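# Slide the paper roll onto the wooden holder's post

## Task

Lower the paper roll over the post of the wooden holder until it sits on the holder's base. Then let go, so that no gripper, finger or camera cable is still touching the roll.

## Robot and tools

Robot and frame. There are two arms, left_arm and right_arm, each ending in a two-finger gripper. All positions use one scene frame. Its origin is at table-top height, halfway between the two arms' nominal bases. +x points out over the table, +z points up, and left_arm sits on the +y side. Arm names do not match the left or right side of the images. The real bases sit a little off their nominal places; a BASES line, when present, gives their calibrated positions. Reported hand positions and orientations may be off by a few centimetres, more at long reach. A gripper's fingers point along its own +z axis and close along its own y axis. end_effector_position is the point between the finger pads, about 1 cm short of the fingertips.

The row. Every motion command is built from rows of 16 plain numbers covering both arms, even if one arm stays still. The first 8 are for left_arm: x, y, z in metres, then the orientation quaternion qw, qx, qy, qz (w first), then the opening. The next 8 are the same for right_arm. x, y, z and the quaternion form an absolute pose in the scene frame, not an offset. Opening runs from -1 (closed) to +1 (fully open, 0.094 m). To keep an arm still, resend the pose from the last result taken before it stopped, with the opening it should keep. To hold an orientation, repeat the same quaternion in every row rather than copying the drifting reported one.

execute_actions. Argument actions is a list with zero or one item. An empty list only reports the state, with pictures. {"rows": [...], "steps": n} plays up to 15 rows, one per control step of 1/30 s; n is 5 to 15 (default 15), and the last row repeats if there are fewer rows than steps. A row is refused, and nothing is sent, if any target lies more than 0.6 m from that arm's last reported position along any of its gripper's axes. {"steps": n} with no rows waits up to 300 steps, counted from the previous result, so reply time is included. The optional cameras list names cameras, ["all"], or []; pictures come only when asked for or when actions is empty. Each result is taken 5 steps before the action finishes, and those steps run afterwards.

move. target is one row or a list of up to 15 rows (poses, as above). speed is the top path speed in m/s, 0.002 to 2.9, default 0.25, with turning capped at twice that figure in rad/s; give one value or one per target. blend, in metres, rounds the corners of a list. blocking=false returns early while the motion continues. Paths are straight lines that end together, last at least 0.5 s and at most 10 s, and do not avoid obstacles or the other arm. Openings of the first target are sent at the start; those of later targets are sent on arrival once everything is at rest. The result ends with a move: line giving the ending (done, off_target, moving, held, fault) and any limits (paced means the commanded pose was clipped; held means a check withheld steps). done means at rest within 10 mm and 2 degrees of the target; it says nothing about contact. Fast moves lag, overshoot and hit harder; aiming far beyond a contact presses harder. Do not route a gripper close to its own arm's base.

wait: seconds from 0 to 10; the scene runs with no new command and returns early if a move ends. stop: brakes a running move (fingers keep moving). zoom_image: camera is cam_high, cam_left_wrist or cam_right_wrist; region [x0, y0, x1, y1] in image pixels, at most 504 by 504, from that camera's latest image. finished_scene: scene is the current scene's number; it ends the scene for good, so call it only once the roll rests on the base and both hands are clear.

Readings. Each arm reports end_effector_position, end_effector_quat_wxyz, Hand target (the pose being driven toward), Joint positions (waist, shoulder, elbow, wrist pitch, wrist yaw, wrist roll, then the measured finger opening in metres), Joint velocities ("within noise" means at rest), joint torques in the same order (positive toward larger joint values; numbers 1 to 3 wrap at ±28 N m), and grip_measured on the opening scale. Empty grippers may read up to about 2.7 mm too wide. Each step the controller limits commanded orientation to 40 degrees from the measured one; friction can leave a resting hand about 1 cm off target.

Gripping. grip_measured follows the command until the pads reach the force limit, roughly 0.05 below the reading at first contact (about 0.11 for a round part like a roll), so it shows no stop at contact. Close gently. To release, command an opening clearly above grip_measured.

Cameras. cam_high is fixed above the table; cam_left_wrist and cam_right_wrist ride on the hands. All images are 672x504. The calibration uses OpenCV conventions; T_world_to_cam maps scene-frame points into the camera frame, and small calibration errors apply.

Avoid. Do not drop the roll, let go of it while it is moving, or knock anything off the table. Avoid slams, hard pushes and any contact between the two arms, including one gripper closing on the other's fingers. A loose object may get a brief random nudge. Motors heat when holding loads, stretched out, or pushing at unreachable poses; MOTOR HOT appears at 75 °C, and at 90 °C the arm folds away and stays out of use.

Each tool is called after "Request:" as name([rows], argument=value, ...), one row to a line, values as JSON.

## Session

Request:
execute_actions(actions=[], cameras=["all"])

Scene clock: 0.00 s of 4400.00 s.
left_arm: end_effector_position=(+0.3990, +0.2155, +0.3339) grip_measured=+1.000 end_effector_quat_wxyz=(+0.613, -0.149, +0.751, -0.193) | right_arm: end_effector_position=(+0.2363, -0.1520, +0.2376) grip_measured=+1.000 end_effector_quat_wxyz=(+0.503, -0.064, +0.821, +0.263)
Joint positions: left_arm=[-0.192 0.968 0.891 -0.096 -0.063 -0.512 0.094] | right_arm=[0.621 0.795 0.631 -0.201 0.071 0.431 0.094]
Joint velocities: within noise
Joint torques (N m): no reading
Motor temperatures (°C): left_arm=[23 24 21 24 22 21 23] | right_arm=[23 23 23 22 22 23 24]
Heat: left arm: 24 °C; right arm: 24 °C.
Hand target: left_arm +0.3971, +0.2160, +0.3393; +0.618, -0.147, +0.748, -0.193 | right_arm +0.2363, -0.1523, +0.2440; +0.509, -0.063, +0.816, +0.265

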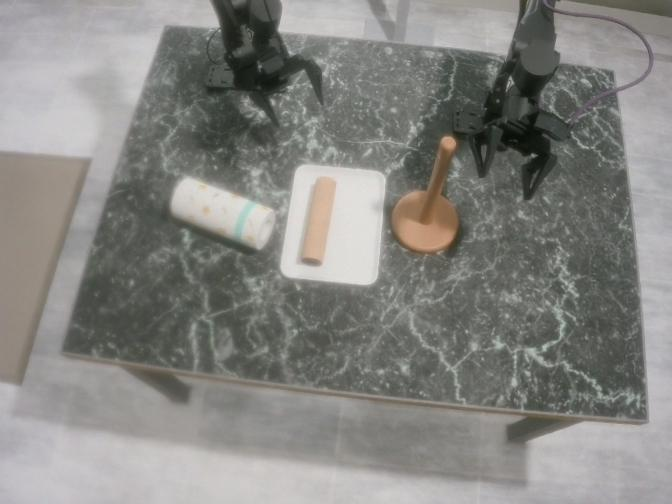

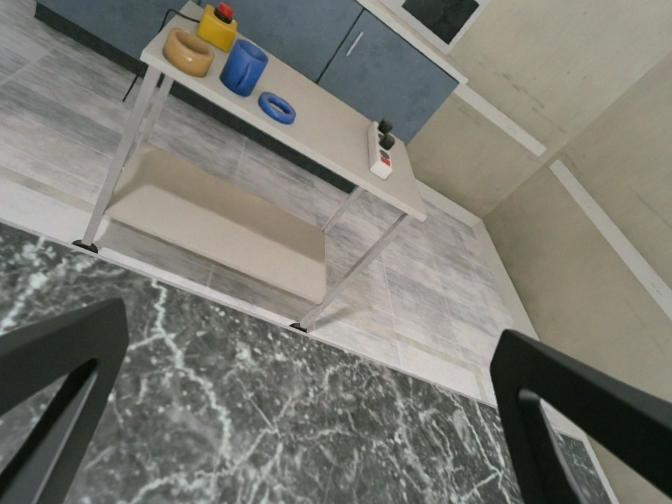

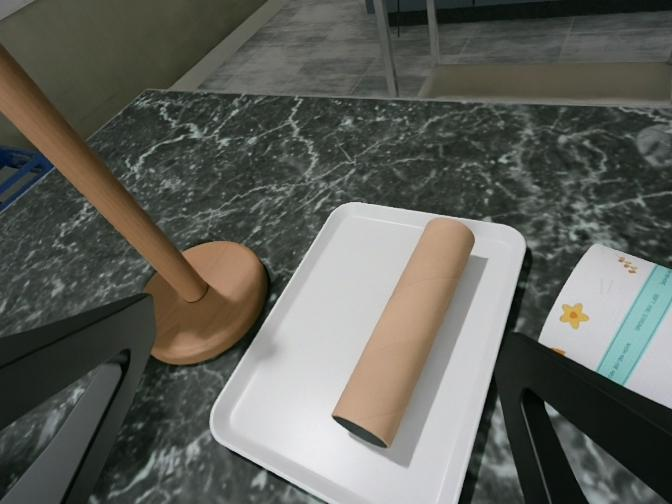

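Request:
move(target=[0.36, 0.43, 0.32, 0.683, -0.183, 0.683, 0.183, 1.0, 0.368, -0.295, 0.145, 0.0, -0.6157, 0.788, 0.0, 1.0], speed=0.5, blocking=false, cameras=["cam_high"])

Request:
zoom_image(camera="cam_high", region=[150, 150, 290, 255])

Request:
zoom_image(camera="cam_high", region=[370, 120, 510, 260])

Scene clock: 8.40 s of 4400.00 s.
left_arm: end_effector_position=(+0.3957, +0.2536, +0.3414) grip_measured=+1.000 end_effector_quat_wxyz=(+0.637, -0.163, +0.741, -0.138) | right_arm: end_effector_position=(+0.2716, -0.1930, +0.2186) grip_measured=+1.000 end_effector_quat_wxyz=(+0.452, -0.119, +0.860, +0.204)
Joint positions: left_arm=[-0.098 0.939 0.887 -0.099 -0.083 -0.443 0.094] | right_arm=[0.305 0.948 0.759 -0.358 -0.21 0.161 0.094]
Joint velocities: left_arm=[0.32 -0.212 -0.1 0.066 -0.022 0.286 0] | right_arm=[-0.794 0.642 0.637 -0.623 -0.813 -1.048 0]
Joint torques (N m): left_arm=[0.47 -3.93 5.81 2.12 -0.15 0.14] | right_arm=[-0.13 -1.81 11.21 1.74 -0.2 -0.02]
Motor temperatures (°C): left_arm=[23 24 22 27 22 21 23] | right_arm=[23 23 23 25 22 23 24]
Heat: left arm: 27 °C; right arm: 25 °C.
Hand target: left_arm +0.3889, +0.2665, +0.3348; +0.641, -0.159, +0.744, -0.104 | right_arm +0.2670, -0.1871, +0.2219; +0.428, -0.194, +0.857, +0.211
Off the commanded pose: left_arm 0.181 m, 38 deg | right_arm 0.158 m, 83 deg.
Kept back: nothing.
move: running
Images, in order (width x height): cam_high 672x504.

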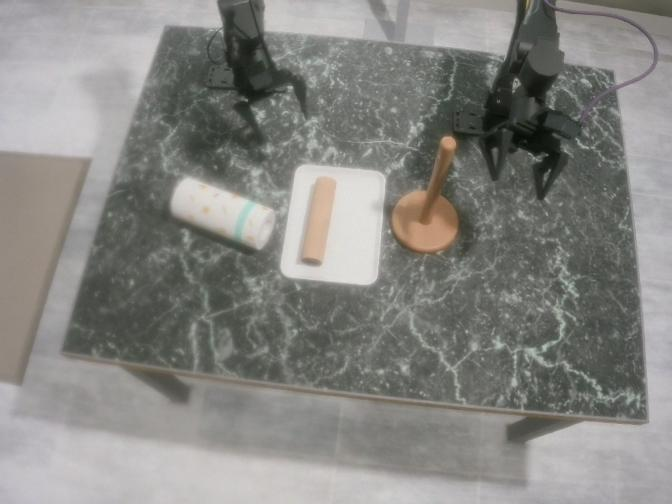

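Scaled by 3.600 from the camera's 672x504 image, which has a finer 960x720 frame.

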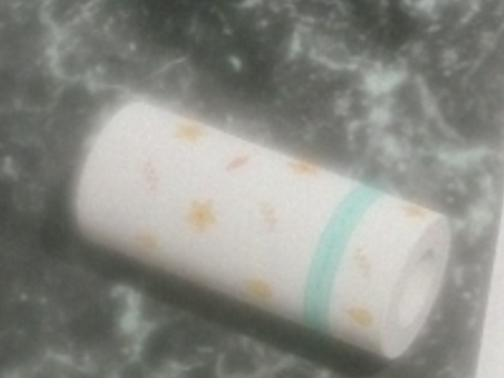

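Scaled by 3.600 from the camera's 672x504 image, which has a finer 960x720 frame.

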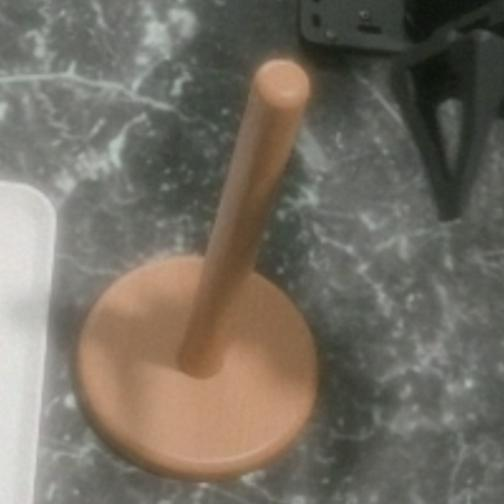

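Request:
wait(seconds=3, cameras=["cam_right_wrist", "cam_high"])

Scene clock: 10.40 s of 4400.00 s.
left_arm: end_effector_position=(+0.3594, +0.4281, +0.3317) grip_measured=+1.000 end_effector_quat_wxyz=(+0.692, -0.185, +0.675, +0.179) | right_arm: end_effector_position=(+0.3647, -0.2970, +0.1483) grip_measured=+1.000 end_effector_quat_wxyz=(+0.008, -0.610, +0.792, -0.002)
Joint positions: left_arm=[0.39 0.915 0.67 0.266 -0.112 -0.013 0.094] | right_arm=[0.069 2.047 1.979 -1.488 -0.006 -1.23 0.094]
Joint velocities: within noise
Joint torques (N m): left_arm=[0.47 -1.87 6.16 2.21 0.03 0.09] | right_arm=[0.47 -9.47 9.36 0.08 0.05 -0.05]
Motor temperatures (°C): left_arm=[23 24 22 27 22 21 23] | right_arm=[23 24 24 25 22 23 24]
Heat: left arm: 27 °C; right arm: 25 °C.
Hand target: left_arm +0.3599, +0.4299, +0.3201; +0.683, -0.183, +0.683, +0.183 | right_arm +0.3679, -0.2949, +0.1450; +0.001, -0.616, +0.788, +0.000
Off the commanded pose: left_arm 0.012 m, 1 deg | right_arm 0.005 m, 1 deg.
earlier move: off_target (left_arm)
wait: 1.23 of 3 s (the move ended)
camera_calibration:
cam_right_wrist: T_world_to_cam=[[0.990712, -0.135514, -0.0111702, -0.400718], [-0.114539, -0.875989, 0.468535, -0.26409], [-0.0732779, -0.462904, -0.883374, 0.124057], [0, 0, 0, 1]] pos_world=[0.375839, -0.228216, 0.228848]
Images, in order (width x height): cam_high 672x504, cam_right_wrist 672x504.

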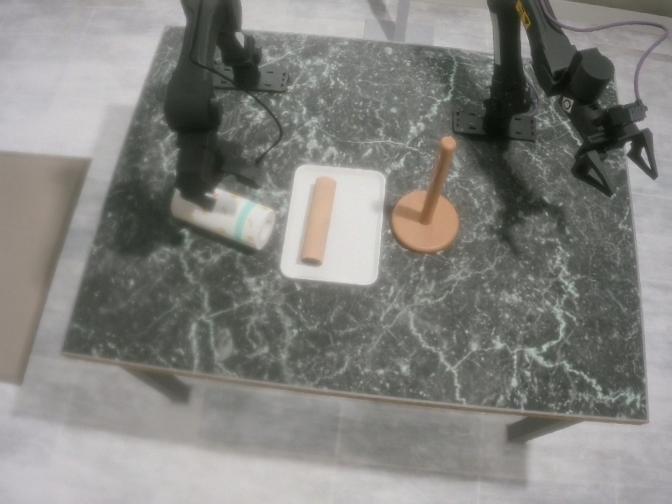

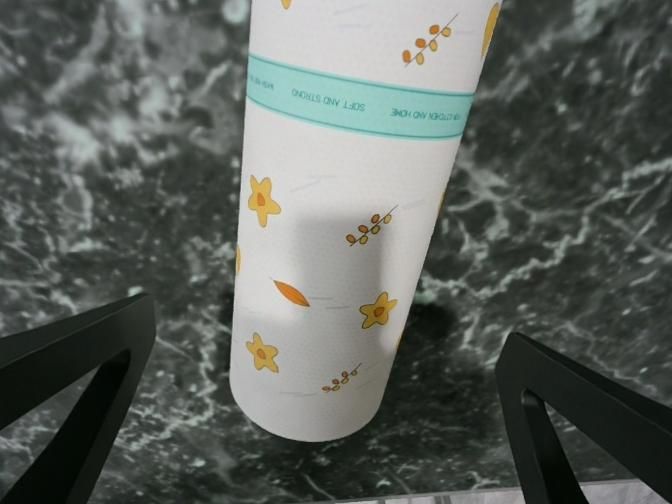

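Request:
zoom_image(camera="cam_right_wrist", region=[120, 0, 540, 460])

Scaled by 1.096 from the camera's 672x504 image, which has a finer 960x720 frame.

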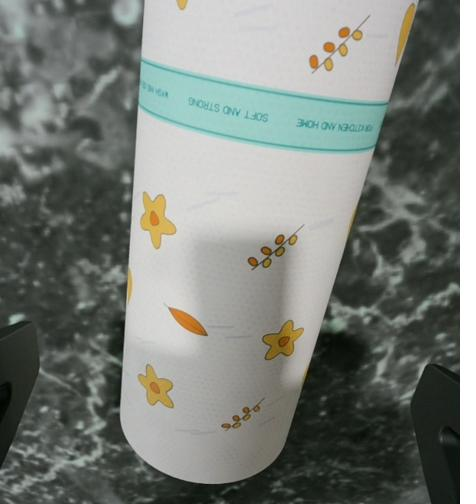

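Request:
move(target=[0.3594, 0.4281, 0.3317, 0.692, -0.185, 0.675, 0.179, 1.0, 0.3706, -0.296, 0.054, 0.0, -0.6004, 0.7997, 0.0, 1.0], speed=0.15, cameras=["cam_right_wrist", "cam_high"])

Scene clock: 16.53 s of 4400.00 s.
left_arm: end_effector_position=(+0.3594, +0.4281, +0.3320) grip_measured=+1.000 end_effector_quat_wxyz=(+0.692, -0.185, +0.674, +0.179) | right_arm: end_effector_position=(+0.3736, -0.2967, +0.0672) grip_measured=+1.000 end_effector_quat_wxyz=(+0.014, -0.601, +0.799, -0.006)
Joint positions: left_arm=[0.39 0.915 0.67 0.267 -0.112 -0.012 0.094] | right_arm=[0.069 2.064 1.682 -1.159 -0.004 -1.208 0.094]
Joint velocities: within noise
Joint torques (N m): left_arm=[0.01 -2.36 7.99 2.16 0.02 -0.03] | right_arm=[0.29 -10.04 5.19 0.36 0.05 0.09]
Motor temperatures (°C): left_arm=[23 24 22 28 22 21 23] | right_arm=[23 24 24 24 22 23 24]
Heat: left arm: 28 °C; right arm: 24 °C.
Hand target: left_arm +0.3594, +0.4280, +0.3318; +0.692, -0.185, +0.675, +0.179 | right_arm +0.3704, -0.2960, +0.0543; +0.000, -0.600, +0.800, +0.000
Off the commanded pose: left_arm 0.000 m, 0 deg | right_arm 0.014 m, 2 deg.
Kept back: nothing.
move: off_target (right_arm)
camera_calibration:
cam_right_wrist: T_world_to_cam=[[0.987516, -0.157494, 0.00289002, -0.416658], [-0.140574, -0.87285, 0.467303, -0.214134], [-0.0710749, -0.461875, -0.884092, 0.0528126], [0, 0, 0, 1]] pos_world=[0.385108, -0.228135, 0.147961]
Images, in order (width x height): cam_high 672x504, cam_right_wrist 672x504.

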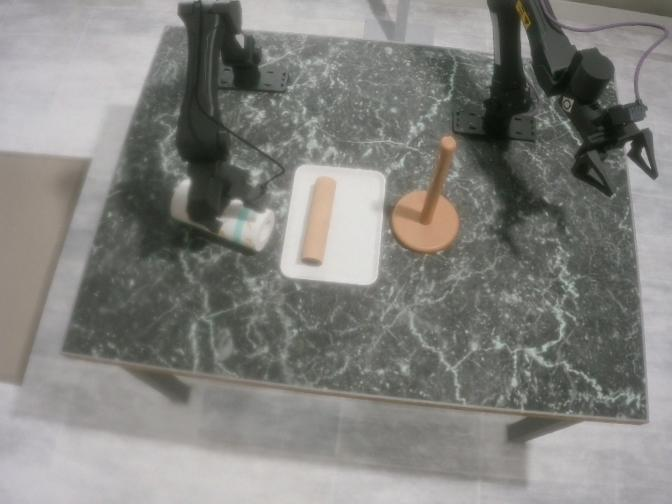

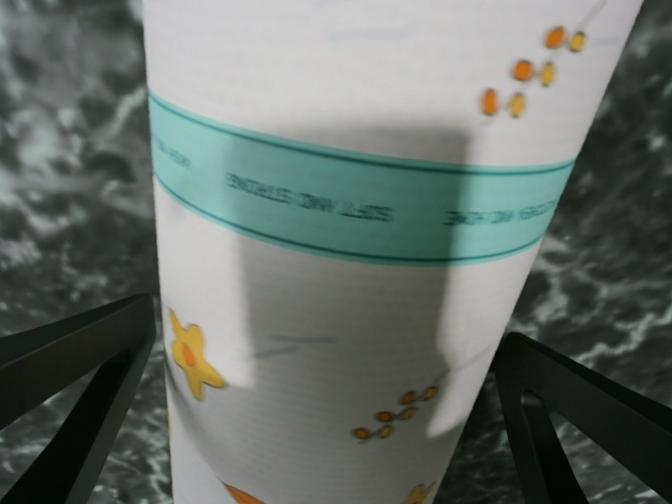

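Request:
move(target=[0.3594, 0.4281, 0.3317, 0.692, -0.185, 0.675, 0.179, 1.0, 0.3722, -0.2965, 0.041, 0.0, -0.6004, 0.7997, 0.0, 1.0], speed=0.1, cameras=["cam_right_wrist"])

Scene clock: 19.97 s of 4400.00 s.
left_arm: end_effector_position=(+0.3594, +0.4281, +0.3320) grip_measured=+1.000 end_effector_quat_wxyz=(+0.692, -0.185, +0.674, +0.179) | right_arm: end_effector_position=(+0.3763, -0.2965, +0.0564) grip_measured=+1.000 end_effector_quat_wxyz=(+0.016, -0.601, +0.799, -0.008)
Joint positions: left_arm=[0.39 0.915 0.67 0.267 -0.112 -0.012 0.094] | right_arm=[0.069 2.076 1.657 -1.116 -0.004 -1.208 0.094]
Joint velocities: within noise
Joint torques (N m): left_arm=[-0.03 -2.32 7.97 2.16 0 -0.04] | right_arm=[0.2 -9.96 4.93 0.32 0.03 0.07]
Motor temperatures (°C): left_arm=[23 24 22 28 22 21 23] | right_arm=[23 24 24 24 22 23 24]
Heat: left arm: 28 °C; right arm: 24 °C.
Hand target: left_arm +0.3594, +0.4280, +0.3318; +0.692, -0.185, +0.675, +0.179 | right_arm +0.3718, -0.2965, +0.0414; +0.000, -0.600, +0.800, +0.000
Off the commanded pose: left_arm 0.000 m, 0 deg | right_arm 0.016 m, 2 deg.
Kept back: nothing.
move: off_target (right_arm)
camera_calibration:
cam_right_wrist: T_world_to_cam=[[0.987435, -0.157801, 0.0084359, -0.419656], [-0.143496, -0.873007, 0.46612, -0.207382], [-0.0661893, -0.461473, -0.884682, 0.0418917], [0, 0, 0, 1]] pos_world=[0.387397, -0.227936, 0.137266]
Images, in order (width x height): cam_right_wrist 672x504.

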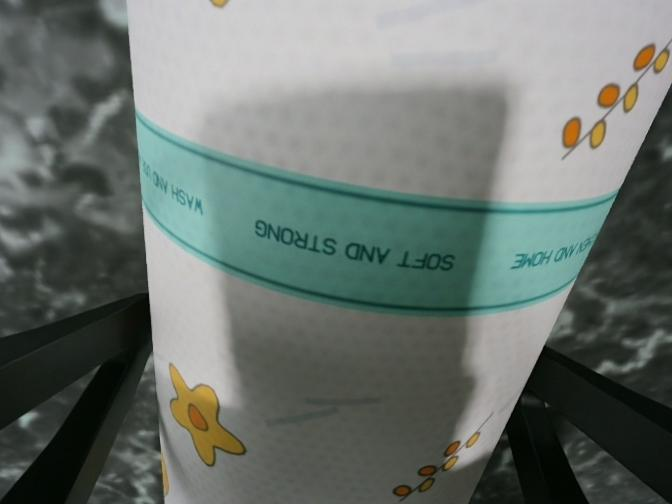

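Request:
move([
  [0.3594, 0.4281, 0.3317, 0.692, -0.185, 0.675, 0.179, 1.0, 0.3722, -0.2965, 0.041, 0.0, -0.6004, 0.7997, 0.0, 0.62],
  [0.3594, 0.4281, 0.3317, 0.692, -0.185, 0.675, 0.179, 1.0, 0.3735, -0.296, 0.13, 0.0, -0.6004, 0.7997, 0.0, 0.62],
  [0.3594, 0.4281, 0.3317, 0.692, -0.185, 0.675, 0.179, 1.0, 0.36, -0.08, 0.45, 0.6377, -0.3130, 0.6278, 0.3180, 0.62],
  [0.3594, 0.4281, 0.3317, 0.692, -0.185, 0.675, 0.179, 1.0, 0.325, 0.124, 0.468, 0.6377, -0.3130, 0.6278, 0.3180, 0.62],
], speed=[0.1, 0.2, 0.45, 0.3], blend=[0, 0.03, 0.05, 0], cameras=["cam_high", "cam_right_wrist"])

Request:
zoom_image(camera="cam_high", region=[360, 20, 540, 260])

Scene clock: 31.17 s of 4400.00 s.
left_arm: end_effector_position=(+0.3594, +0.4281, +0.3320) grip_measured=+1.000 end_effector_quat_wxyz=(+0.692, -0.185, +0.674, +0.179) | right_arm: end_effector_position=(+0.3177, +0.1224, +0.4607) grip_measured=+0.657 end_effector_quat_wxyz=(+0.629, -0.322, +0.632, +0.320)
Joint positions: left_arm=[0.39 0.915 0.67 0.267 -0.112 -0.012 0.094] | right_arm=[0.896 1.818 1.931 -0.118 -0.033 0 0.078]
Joint velocities: within noise
Joint torques (N m): left_arm=[0.03 -2.37 7.97 2.15 0.01 -0.03] | right_arm=[-0.35 -8.9 11.37 1.99 0.14 0.04]
Motor temperatures (°C): left_arm=[23 24 23 29 22 21 23] | right_arm=[23 26 24 24 22 23 24]
Heat: left arm: 29 °C; right arm: 26 °C.
Hand target: left_arm +0.3594, +0.4280, +0.3318; +0.692, -0.185, +0.675, +0.179 | right_arm +0.3246, +0.1234, +0.4677; +0.638, -0.313, +0.628, +0.318
Off the commanded pose: left_arm 0.000 m, 0 deg | right_arm 0.010 m, 2 deg.
Kept back: nothing.
move: done
camera_calibration:
cam_right_wrist: T_world_to_cam=[[0.817536, -0.562903, 0.121557, -0.247693], [-0.186652, -0.458693, -0.86877, 0.539386], [0.544791, 0.687562, -0.480064, 0.0677966], [0, 0, 0, 1]] pos_world=[0.266241, 0.0613706, 0.531258]
Images, in order (width x height): cam_high 672x504, cam_right_wrist 672x504.

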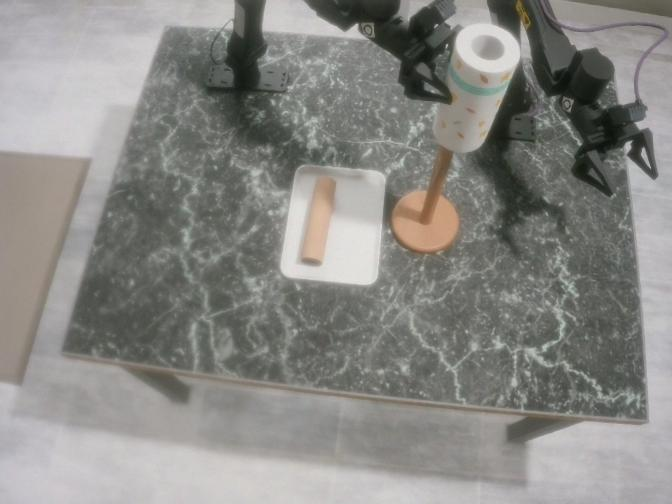

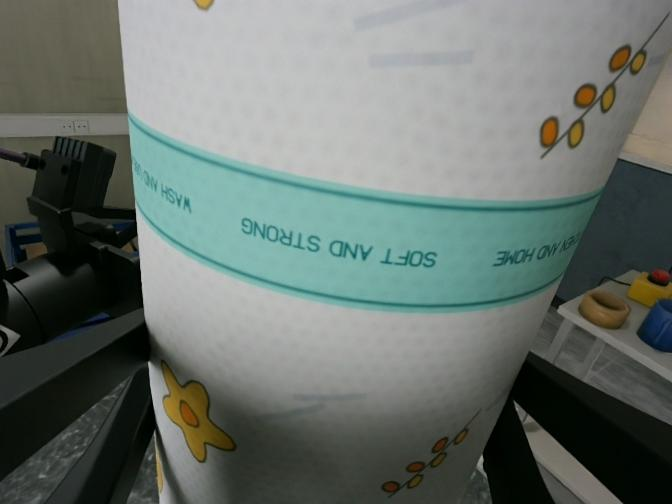

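Scaled by 2.100 from the camera's 672x504 image, which has a finer 960x720 frame.

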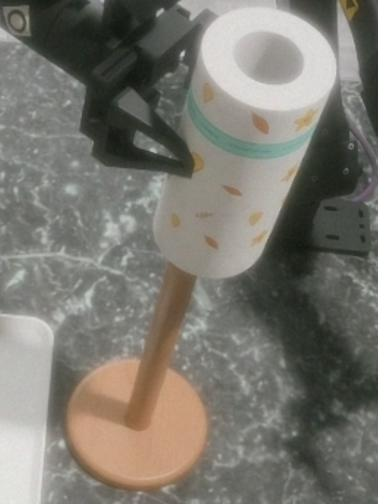

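Request:
move(target=[0.3594, 0.4281, 0.3317, 0.692, -0.185, 0.675, 0.179, 1.0, 0.311, 0.110, 0.446, 0.6486, -0.3074, 0.6166, 0.3234, 0.62], speed=0.12, cameras=["cam_high"])

Request:
zoom_image(camera="cam_high", region=[400, 20, 540, 160])

Scene clock: 34.83 s of 4400.00 s.
left_arm: end_effector_position=(+0.3594, +0.4281, +0.3320) grip_measured=+1.000 end_effector_quat_wxyz=(+0.692, -0.185, +0.674, +0.179) | right_arm: end_effector_position=(+0.3192, +0.1218, +0.4181) grip_measured=+0.657 end_effector_quat_wxyz=(+0.627, -0.321, +0.636, +0.316)
Joint positions: left_arm=[0.39 0.915 0.67 0.267 -0.112 -0.012 0.094] | right_arm=[0.896 1.774 1.712 0.048 -0.024 0 0.078]
Joint velocities: within noise
Joint torques (N m): left_arm=[0.03 -2.39 7.92 2.15 0 -0.01] | right_arm=[0.16 -15.49 7.1 2.26 0.11 0.03]
Motor temperatures (°C): left_arm=[23 24 23 29 22 21 23] | right_arm=[23 26 24 25 22 23 25]
Heat: left arm: 29 °C; right arm: 26 °C.
Hand target: left_arm +0.3594, +0.4280, +0.3318; +0.692, -0.185, +0.675, +0.179 | right_arm +0.3111, +0.1101, +0.4457; +0.648, -0.307, +0.617, +0.324
Off the commanded pose: left_arm 0.000 m, 0 deg | right_arm 0.031 m, 4 deg.
Kept back: nothing.
move: off_target (right_arm)
Images, in order (width x height): cam_high 672x504.

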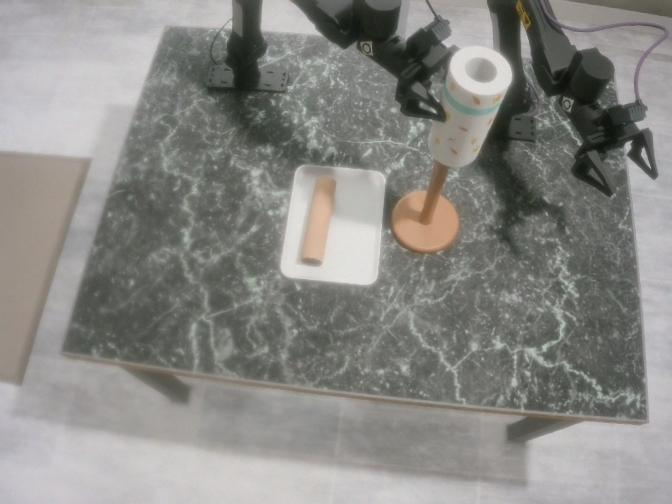

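Scaled by 3.600 from the camera's 672x504 image, which has a finer 960x720 frame.

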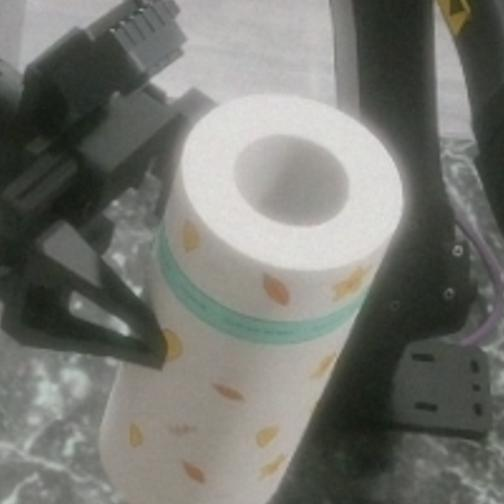

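Request:
zoom_image(camera="cam_high", region=[390, 110, 510, 230])

Scaled by 4.200 from the camera's 672x504 image, which has a finer 960x720 frame.

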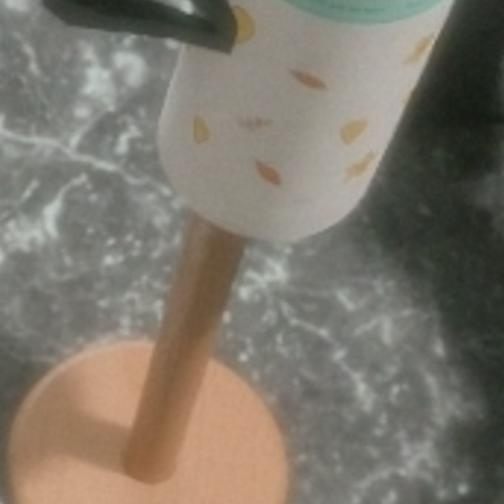

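Request:
move(target=[0.3594, 0.4281, 0.3317, 0.692, -0.185, 0.675, 0.179, 1.0, 0.301, 0.103, 0.478, 0.6545, -0.3043, 0.6103, 0.3264, 0.62], speed=0.15, cameras=[])

Request:
move(target=[0.3594, 0.4281, 0.3317, 0.692, -0.185, 0.675, 0.179, 1.0, 0.2986, 0.0993, 0.452, 0.6609, -0.3009, 0.6034, 0.3295, 0.62], speed=0.1, cameras=["cam_high"])

Request:
zoom_image(camera="cam_high", region=[390, 40, 520, 240])

Scene clock: 38.83 s of 4400.00 s.
left_arm: end_effector_position=(+0.3594, +0.4281, +0.3320) grip_measured=+1.000 end_effector_quat_wxyz=(+0.692, -0.185, +0.674, +0.179) | right_arm: end_effector_position=(+0.3132, +0.1150, +0.4314) grip_measured=+0.657 end_effector_quat_wxyz=(+0.625, -0.320, +0.639, +0.314)
Joint positions: left_arm=[0.39 0.915 0.67 0.267 -0.112 -0.012 0.094] | right_arm=[0.9 1.751 1.744 -0.015 -0.017 0 0.078]
Joint velocities: within noise
Joint torques (N m): left_arm=[0.12 -2.25 7.91 2.17 0 -0.02] | right_arm=[0.53 -15.09 11.59 2.02 0.11 0.04]
Motor temperatures (°C): left_arm=[23 24 23 30 22 21 23] | right_arm=[23 27 24 26 22 23 25]
Heat: left arm: 30 °C; right arm: 27 °C.
Hand target: left_arm +0.3594, +0.4280, +0.3318; +0.692, -0.185, +0.675, +0.179 | right_arm +0.3002, +0.1016, +0.4770; +0.654, -0.304, +0.610, +0.327
Off the commanded pose: left_arm 0.000 m, 0 deg | right_arm 0.050 m, 5 deg.
Kept back: nothing.
move: off_target (right_arm)
No camera images: "cameras" was empty.

Scene clock: 39.87 s of 4400.00 s.
left_arm: end_effector_position=(+0.3594, +0.4281, +0.3320) grip_measured=+1.000 end_effector_quat_wxyz=(+0.692, -0.185, +0.674, +0.179) | right_arm: end_effector_position=(+0.3096, +0.1104, +0.4248) grip_measured=+0.657 end_effector_quat_wxyz=(+0.640, -0.313, +0.625, +0.320)
Joint positions: left_arm=[0.39 0.915 0.67 0.267 -0.112 -0.012 0.094] | right_arm=[0.9 1.714 1.629 0.108 -0.017 0 0.078]
Joint velocities: within noise
Joint torques (N m): left_arm=[0.08 -2.32 7.94 2.15 0 -0.03] | right_arm=[0.55 -15.04 6.65 2.26 0.13 0.02]
Motor temperatures (°C): left_arm=[23 24 23 30 22 21 23] | right_arm=[23 27 24 27 22 23 25]
Heat: left arm: 30 °C; right arm: 27 °C.
Hand target: left_arm +0.3594, +0.4280, +0.3318; +0.692, -0.185, +0.675, +0.179 | right_arm +0.2988, +0.0994, +0.4517; +0.660, -0.301, +0.604, +0.330
Off the commanded pose: left_arm 0.000 m, 0 deg | right_arm 0.031 m, 4 deg.
Kept back: nothing.
move: off_target (right_arm)
Images, in order (width x height): cam_high 672x504.

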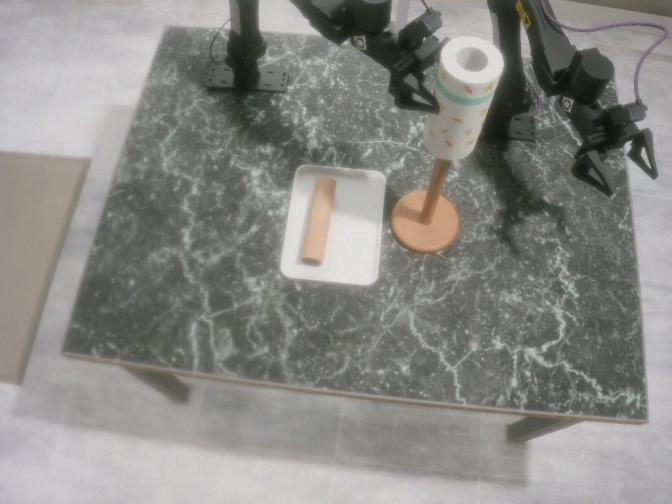

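Scaled by 2.520 from the camera's 672x504 image, which has a finer 960x720 frame.

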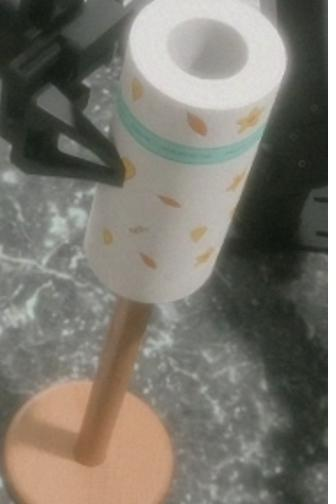

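Request:
move(target=[0.3594, 0.4281, 0.3317, 0.692, -0.185, 0.675, 0.179, 1.0, 0.298, 0.0994, 0.402, 0.6609, -0.3009, 0.6034, 0.3295, 0.62], speed=0.12, cameras=["cam_high"])

Request:
zoom_image(camera="cam_high", region=[390, 50, 520, 250])

Scene clock: 42.63 s of 4400.00 s.
left_arm: end_effector_position=(+0.3594, +0.4281, +0.3320) grip_measured=+1.000 end_effector_quat_wxyz=(+0.692, -0.185, +0.674, +0.179) | right_arm: end_effector_position=(+0.3090, +0.1083, +0.3746) grip_measured=+0.657 end_effector_quat_wxyz=(+0.640, -0.312, +0.625, +0.319)
Joint positions: left_arm=[0.39 0.915 0.67 0.267 -0.112 -0.012 0.094] | right_arm=[0.9 1.695 1.409 0.309 -0.012 0 0.078]
Joint velocities: within noise
Joint torques (N m): left_arm=[-0.02 -2.36 7.99 2.17 0 -0.01] | right_arm=[0.68 -14.97 6.82 2.28 0.08 0.04]
Motor temperatures (°C): left_arm=[23 24 23 30 22 21 23] | right_arm=[23 27 24 27 22 23 25]
Heat: left arm: 30 °C; right arm: 27 °C.
Hand target: left_arm +0.3594, +0.4280, +0.3318; +0.692, -0.185, +0.675, +0.179 | right_arm +0.2984, +0.0996, +0.4017; +0.661, -0.301, +0.604, +0.330
Off the commanded pose: left_arm 0.000 m, 0 deg | right_arm 0.031 m, 4 deg.
Kept back: nothing.
move: off_target (right_arm)
Images, in order (width x height): cam_high 672x504.

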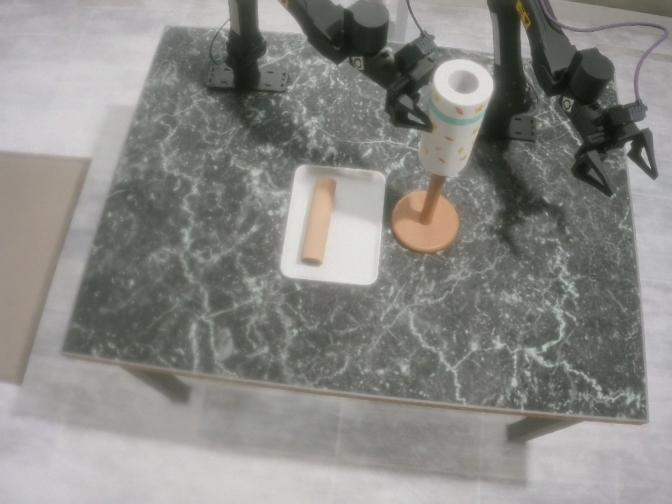

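Scaled by 2.520 from the camera's 672x504 image, which has a finer 960x720 frame.

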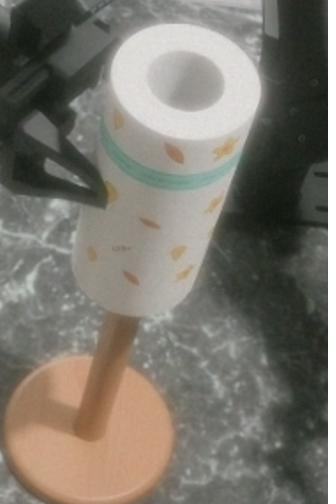

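Request:
move(target=[0.3594, 0.4281, 0.3317, 0.692, -0.185, 0.675, 0.179, 1.0, 0.2995, 0.1018, 0.282, 0.6609, -0.3009, 0.6034, 0.3295, 0.62], speed=0.18, cameras=["cam_high"])

Request:
zoom_image(camera="cam_high", region=[380, 80, 510, 270])

Scene clock: 45.37 s of 4400.00 s.
left_arm: end_effector_position=(+0.3594, +0.4281, +0.3320) grip_measured=+1.000 end_effector_quat_wxyz=(+0.692, -0.185, +0.674, +0.179) | right_arm: end_effector_position=(+0.3026, +0.0992, +0.2850) grip_measured=+0.657 end_effector_quat_wxyz=(+0.657, -0.303, +0.609, +0.326)
Joint positions: left_arm=[0.39 0.915 0.67 0.267 -0.112 -0.012 0.094] | right_arm=[0.9 1.754 1.055 0.774 -0.009 0 0.078]
Joint velocities: within noise
Joint torques (N m): left_arm=[0.05 -2.39 7.94 2.16 -0.01 -0.02] | right_arm=[0.77 -9.02 6.16 2.37 0.07 0.05]
Motor temperatures (°C): left_arm=[23 24 24 30 22 21 23] | right_arm=[23 27 24 28 22 23 25]
Heat: left arm: 30 °C; right arm: 28 °C.
Hand target: left_arm +0.3594, +0.4280, +0.3318; +0.692, -0.185, +0.675, +0.179 | right_arm +0.2994, +0.1017, +0.2820; +0.661, -0.301, +0.604, +0.329
Off the commanded pose: left_arm 0.000 m, 0 deg | right_arm 0.005 m, 1 deg.
Kept back: nothing.
move: done
Images, in order (width x height): cam_high 672x504.

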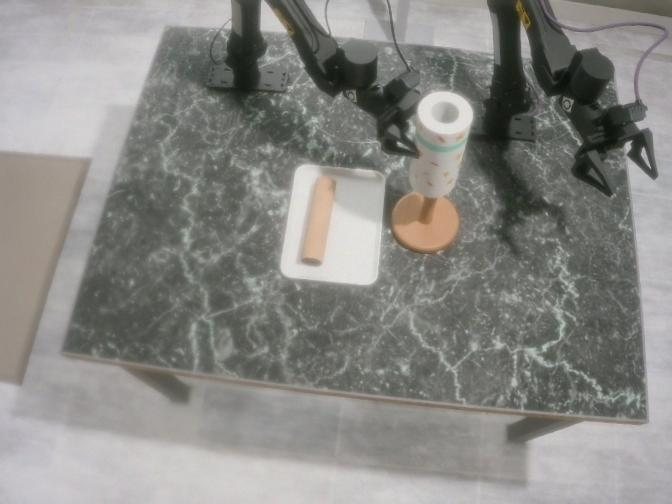

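Scaled by 2.653 from the camera's 672x504 image, which has a finer 960x720 frame.

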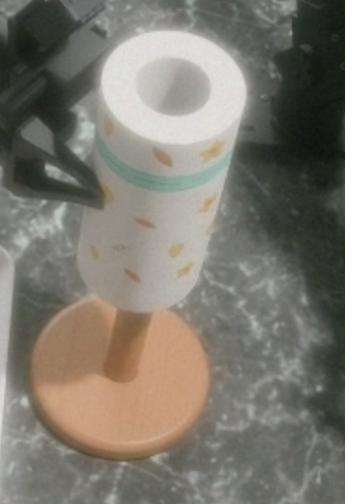

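Request:
move([
  [0.3594, 0.4281, 0.3317, 0.692, -0.185, 0.675, 0.179, 1.0, 0.312, 0.111, 0.265, 0.6475, -0.3080, 0.6177, 0.3229, 0.62],
  [0.3594, 0.4281, 0.3317, 0.692, -0.185, 0.675, 0.179, 1.0, 0.312, 0.111, 0.21, 0.6475, -0.3080, 0.6177, 0.3229, 0.62],
], speed=[0.08, 0.12], blend=[0.01, 0], cameras=["cam_high"])

Request:
zoom_image(camera="cam_high", region=[380, 80, 510, 270])

Scene clock: 48.53 s of 4400.00 s.
left_arm: end_effector_position=(+0.3594, +0.4281, +0.3320) grip_measured=+1.000 end_effector_quat_wxyz=(+0.692, -0.185, +0.674, +0.179) | right_arm: end_effector_position=(+0.3119, +0.1112, +0.2166) grip_measured=+0.657 end_effector_quat_wxyz=(+0.647, -0.308, +0.619, +0.321)
Joint positions: left_arm=[0.39 0.915 0.67 0.267 -0.112 -0.012 0.094] | right_arm=[0.9 1.934 1.008 0.969 -0.009 0 0.078]
Joint velocities: within noise
Joint torques (N m): left_arm=[-0.03 -2.4 7.94 2.15 0.01 -0.01] | right_arm=[-0.16 -9.78 5.78 2.24 -0.07 0.04]
Motor temperatures (°C): left_arm=[23 24 24 30 22 21 23] | right_arm=[23 27 24 28 22 23 25]
Heat: left arm: 30 °C; right arm: 28 °C.
Hand target: left_arm +0.3594, +0.4280, +0.3318; +0.692, -0.185, +0.675, +0.179 | right_arm +0.3119, +0.1109, +0.2102; +0.647, -0.308, +0.618, +0.323
Off the commanded pose: left_arm 0.000 m, 0 deg | right_arm 0.007 m, 0 deg.
Kept back: nothing.
move: done
Images, in order (width x height): cam_high 672x504.

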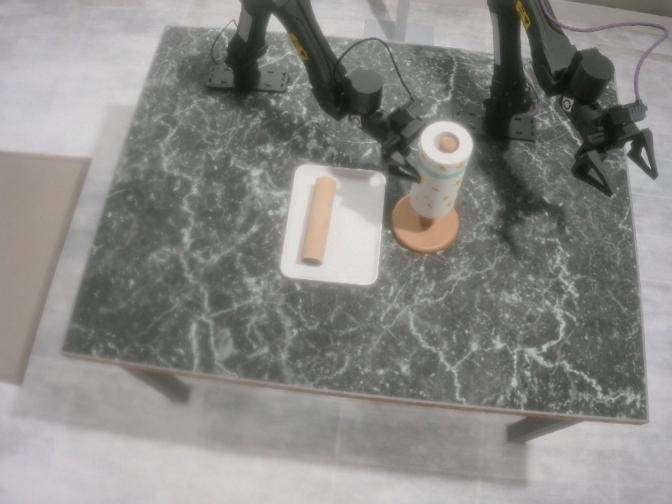

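Scaled by 2.653 from the camera's 672x504 image, which has a finer 960x720 frame.

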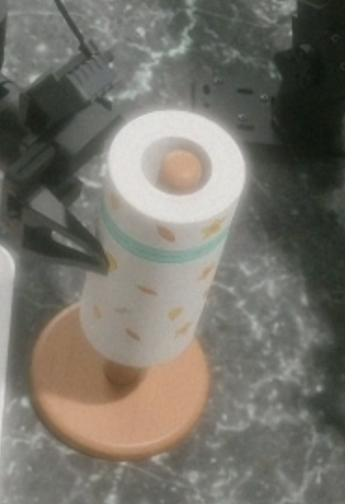

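Request:
move([
  [0.3594, 0.4281, 0.3317, 0.692, -0.185, 0.675, 0.179, 1.0, 0.3142, 0.115, 0.16, 0.6475, -0.3080, 0.6177, 0.3229, 0.62],
  [0.3594, 0.4281, 0.3317, 0.692, -0.185, 0.675, 0.179, 1.0, 0.3142, 0.115, 0.124, 0.6475, -0.3080, 0.6177, 0.3229, 0.62],
], speed=[0.12, 0.05], blend=[0.01, 0], cameras=["cam_high"])

Request:
zoom_image(camera="cam_high", region=[380, 100, 510, 270])

Scene clock: 50.57 s of 4400.00 s.
left_arm: end_effector_position=(+0.3594, +0.4281, +0.3320) grip_measured=+1.000 end_effector_quat_wxyz=(+0.692, -0.185, +0.674, +0.179) | right_arm: end_effector_position=(+0.3163, +0.1169, +0.1371) grip_measured=+0.657 end_effector_quat_wxyz=(+0.651, -0.306, +0.615, +0.323)
Joint positions: left_arm=[0.39 0.915 0.67 0.267 -0.112 -0.012 0.094] | right_arm=[0.9 2.199 0.982 1.273 -0.009 0 0.078]
Joint velocities: within noise
Joint torques (N m): left_arm=[0.03 -2.35 7.9 2.17 0.01 -0.01] | right_arm=[0.01 -9.91 4.12 2.25 -0.05 0.03]
Motor temperatures (°C): left_arm=[23 24 24 30 22 21 23] | right_arm=[23 27 24 28 22 23 25]
Heat: left arm: 30 °C; right arm: 28 °C.
Hand target: left_arm +0.3594, +0.4280, +0.3318; +0.692, -0.185, +0.675, +0.179 | right_arm +0.3141, +0.1150, +0.1244; +0.647, -0.308, +0.618, +0.323
Off the commanded pose: left_arm 0.000 m, 0 deg | right_arm 0.013 m, 1 deg.
Kept back: nothing.
move: off_target (right_arm)
Images, in order (width x height): cam_high 672x504.

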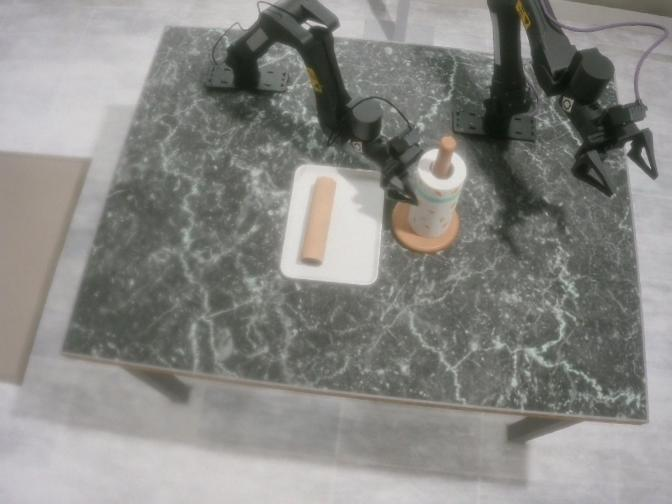

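Scaled by 2.965 from the camera's 672x504 image, which has a finer 960x720 frame.

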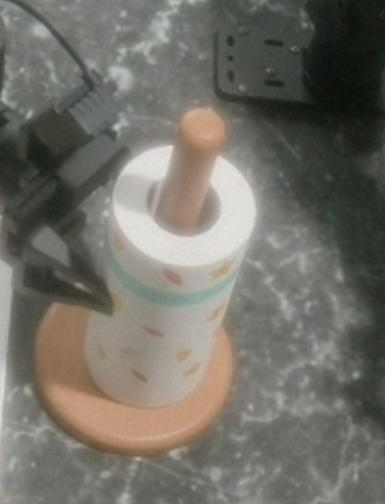

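Request:
move([
  [0.3594, 0.4281, 0.3317, 0.692, -0.185, 0.675, 0.179, 1.0, 0.3142, 0.115, 0.126, 0.6475, -0.3080, 0.6177, 0.3229, 1.0],
  [0.3594, 0.4281, 0.3317, 0.692, -0.185, 0.675, 0.179, 1.0, 0.236, 0.012, 0.155, 0.6475, -0.3080, 0.6177, 0.3229, 1.0],
], speed=[0.05, 0.25], cameras=["cam_high", "cam_right_wrist"])

Request:
zoom_image(camera="cam_high", region=[380, 100, 510, 270])

Scene clock: 53.57 s of 4400.00 s.
left_arm: end_effector_position=(+0.3594, +0.4281, +0.3320) grip_measured=+1.000 end_effector_quat_wxyz=(+0.692, -0.185, +0.674, +0.179) | right_arm: end_effector_position=(+0.2382, +0.0160, +0.1456) grip_measured=+0.998 end_effector_quat_wxyz=(+0.641, -0.311, +0.626, +0.318)
Joint positions: left_arm=[0.39 0.915 0.67 0.267 -0.112 -0.012 0.094] | right_arm=[0.9 1.846 0.428 1.442 -0.009 0 0.094]
Joint velocities: within noise
Joint torques (N m): left_arm=[0.01 -2.4 7.98 2.16 0.01 -0.02] | right_arm=[-0.35 -10.76 3.07 2.02 -0.09 0.04]
Motor temperatures (°C): left_arm=[23 24 24 30 22 21 23] | right_arm=[23 27 24 29 22 23 25]
Heat: left arm: 30 °C; right arm: 29 °C.
Hand target: left_arm +0.3594, +0.4280, +0.3318; +0.692, -0.185, +0.675, +0.179 | right_arm +0.2361, +0.0122, +0.1549; +0.648, -0.308, +0.618, +0.323
Off the commanded pose: left_arm 0.000 m, 0 deg | right_arm 0.010 m, 1 deg.
Kept back: nothing.
move: done
camera_calibration:
cam_right_wrist: T_world_to_cam=[[0.804044, -0.581717, 0.122959, -0.200966], [-0.180066, -0.435332, -0.882078, 0.202046], [0.566648, 0.687089, -0.454773, 0.0241261], [0, 0, 0, 1]] pos_world=[0.184296, -0.0455248, 0.213903]
Images, in order (width x height): cam_high 672x504, cam_right_wrist 672x504.

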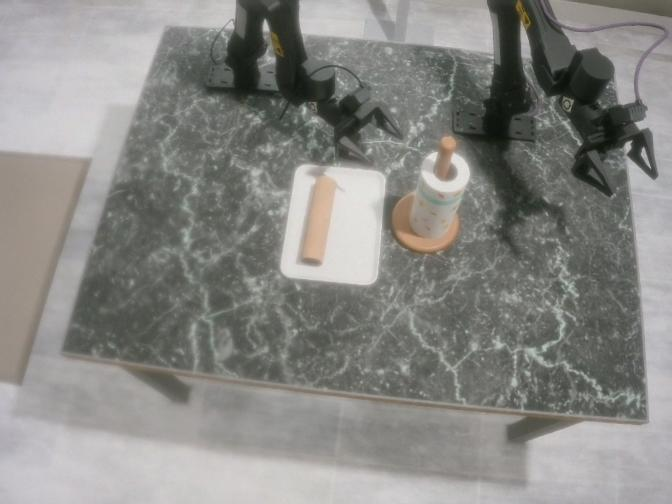

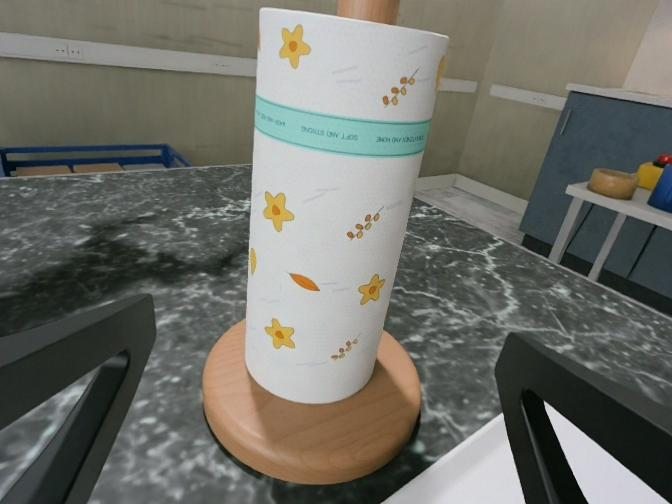

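Scaled by 2.965 from the camera's 672x504 image, which has a finer 960x720 frame.

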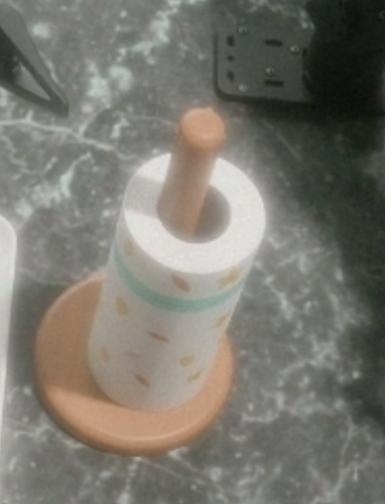

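Request:
finished_scene(scene=1)

The scene is finished: the task was done.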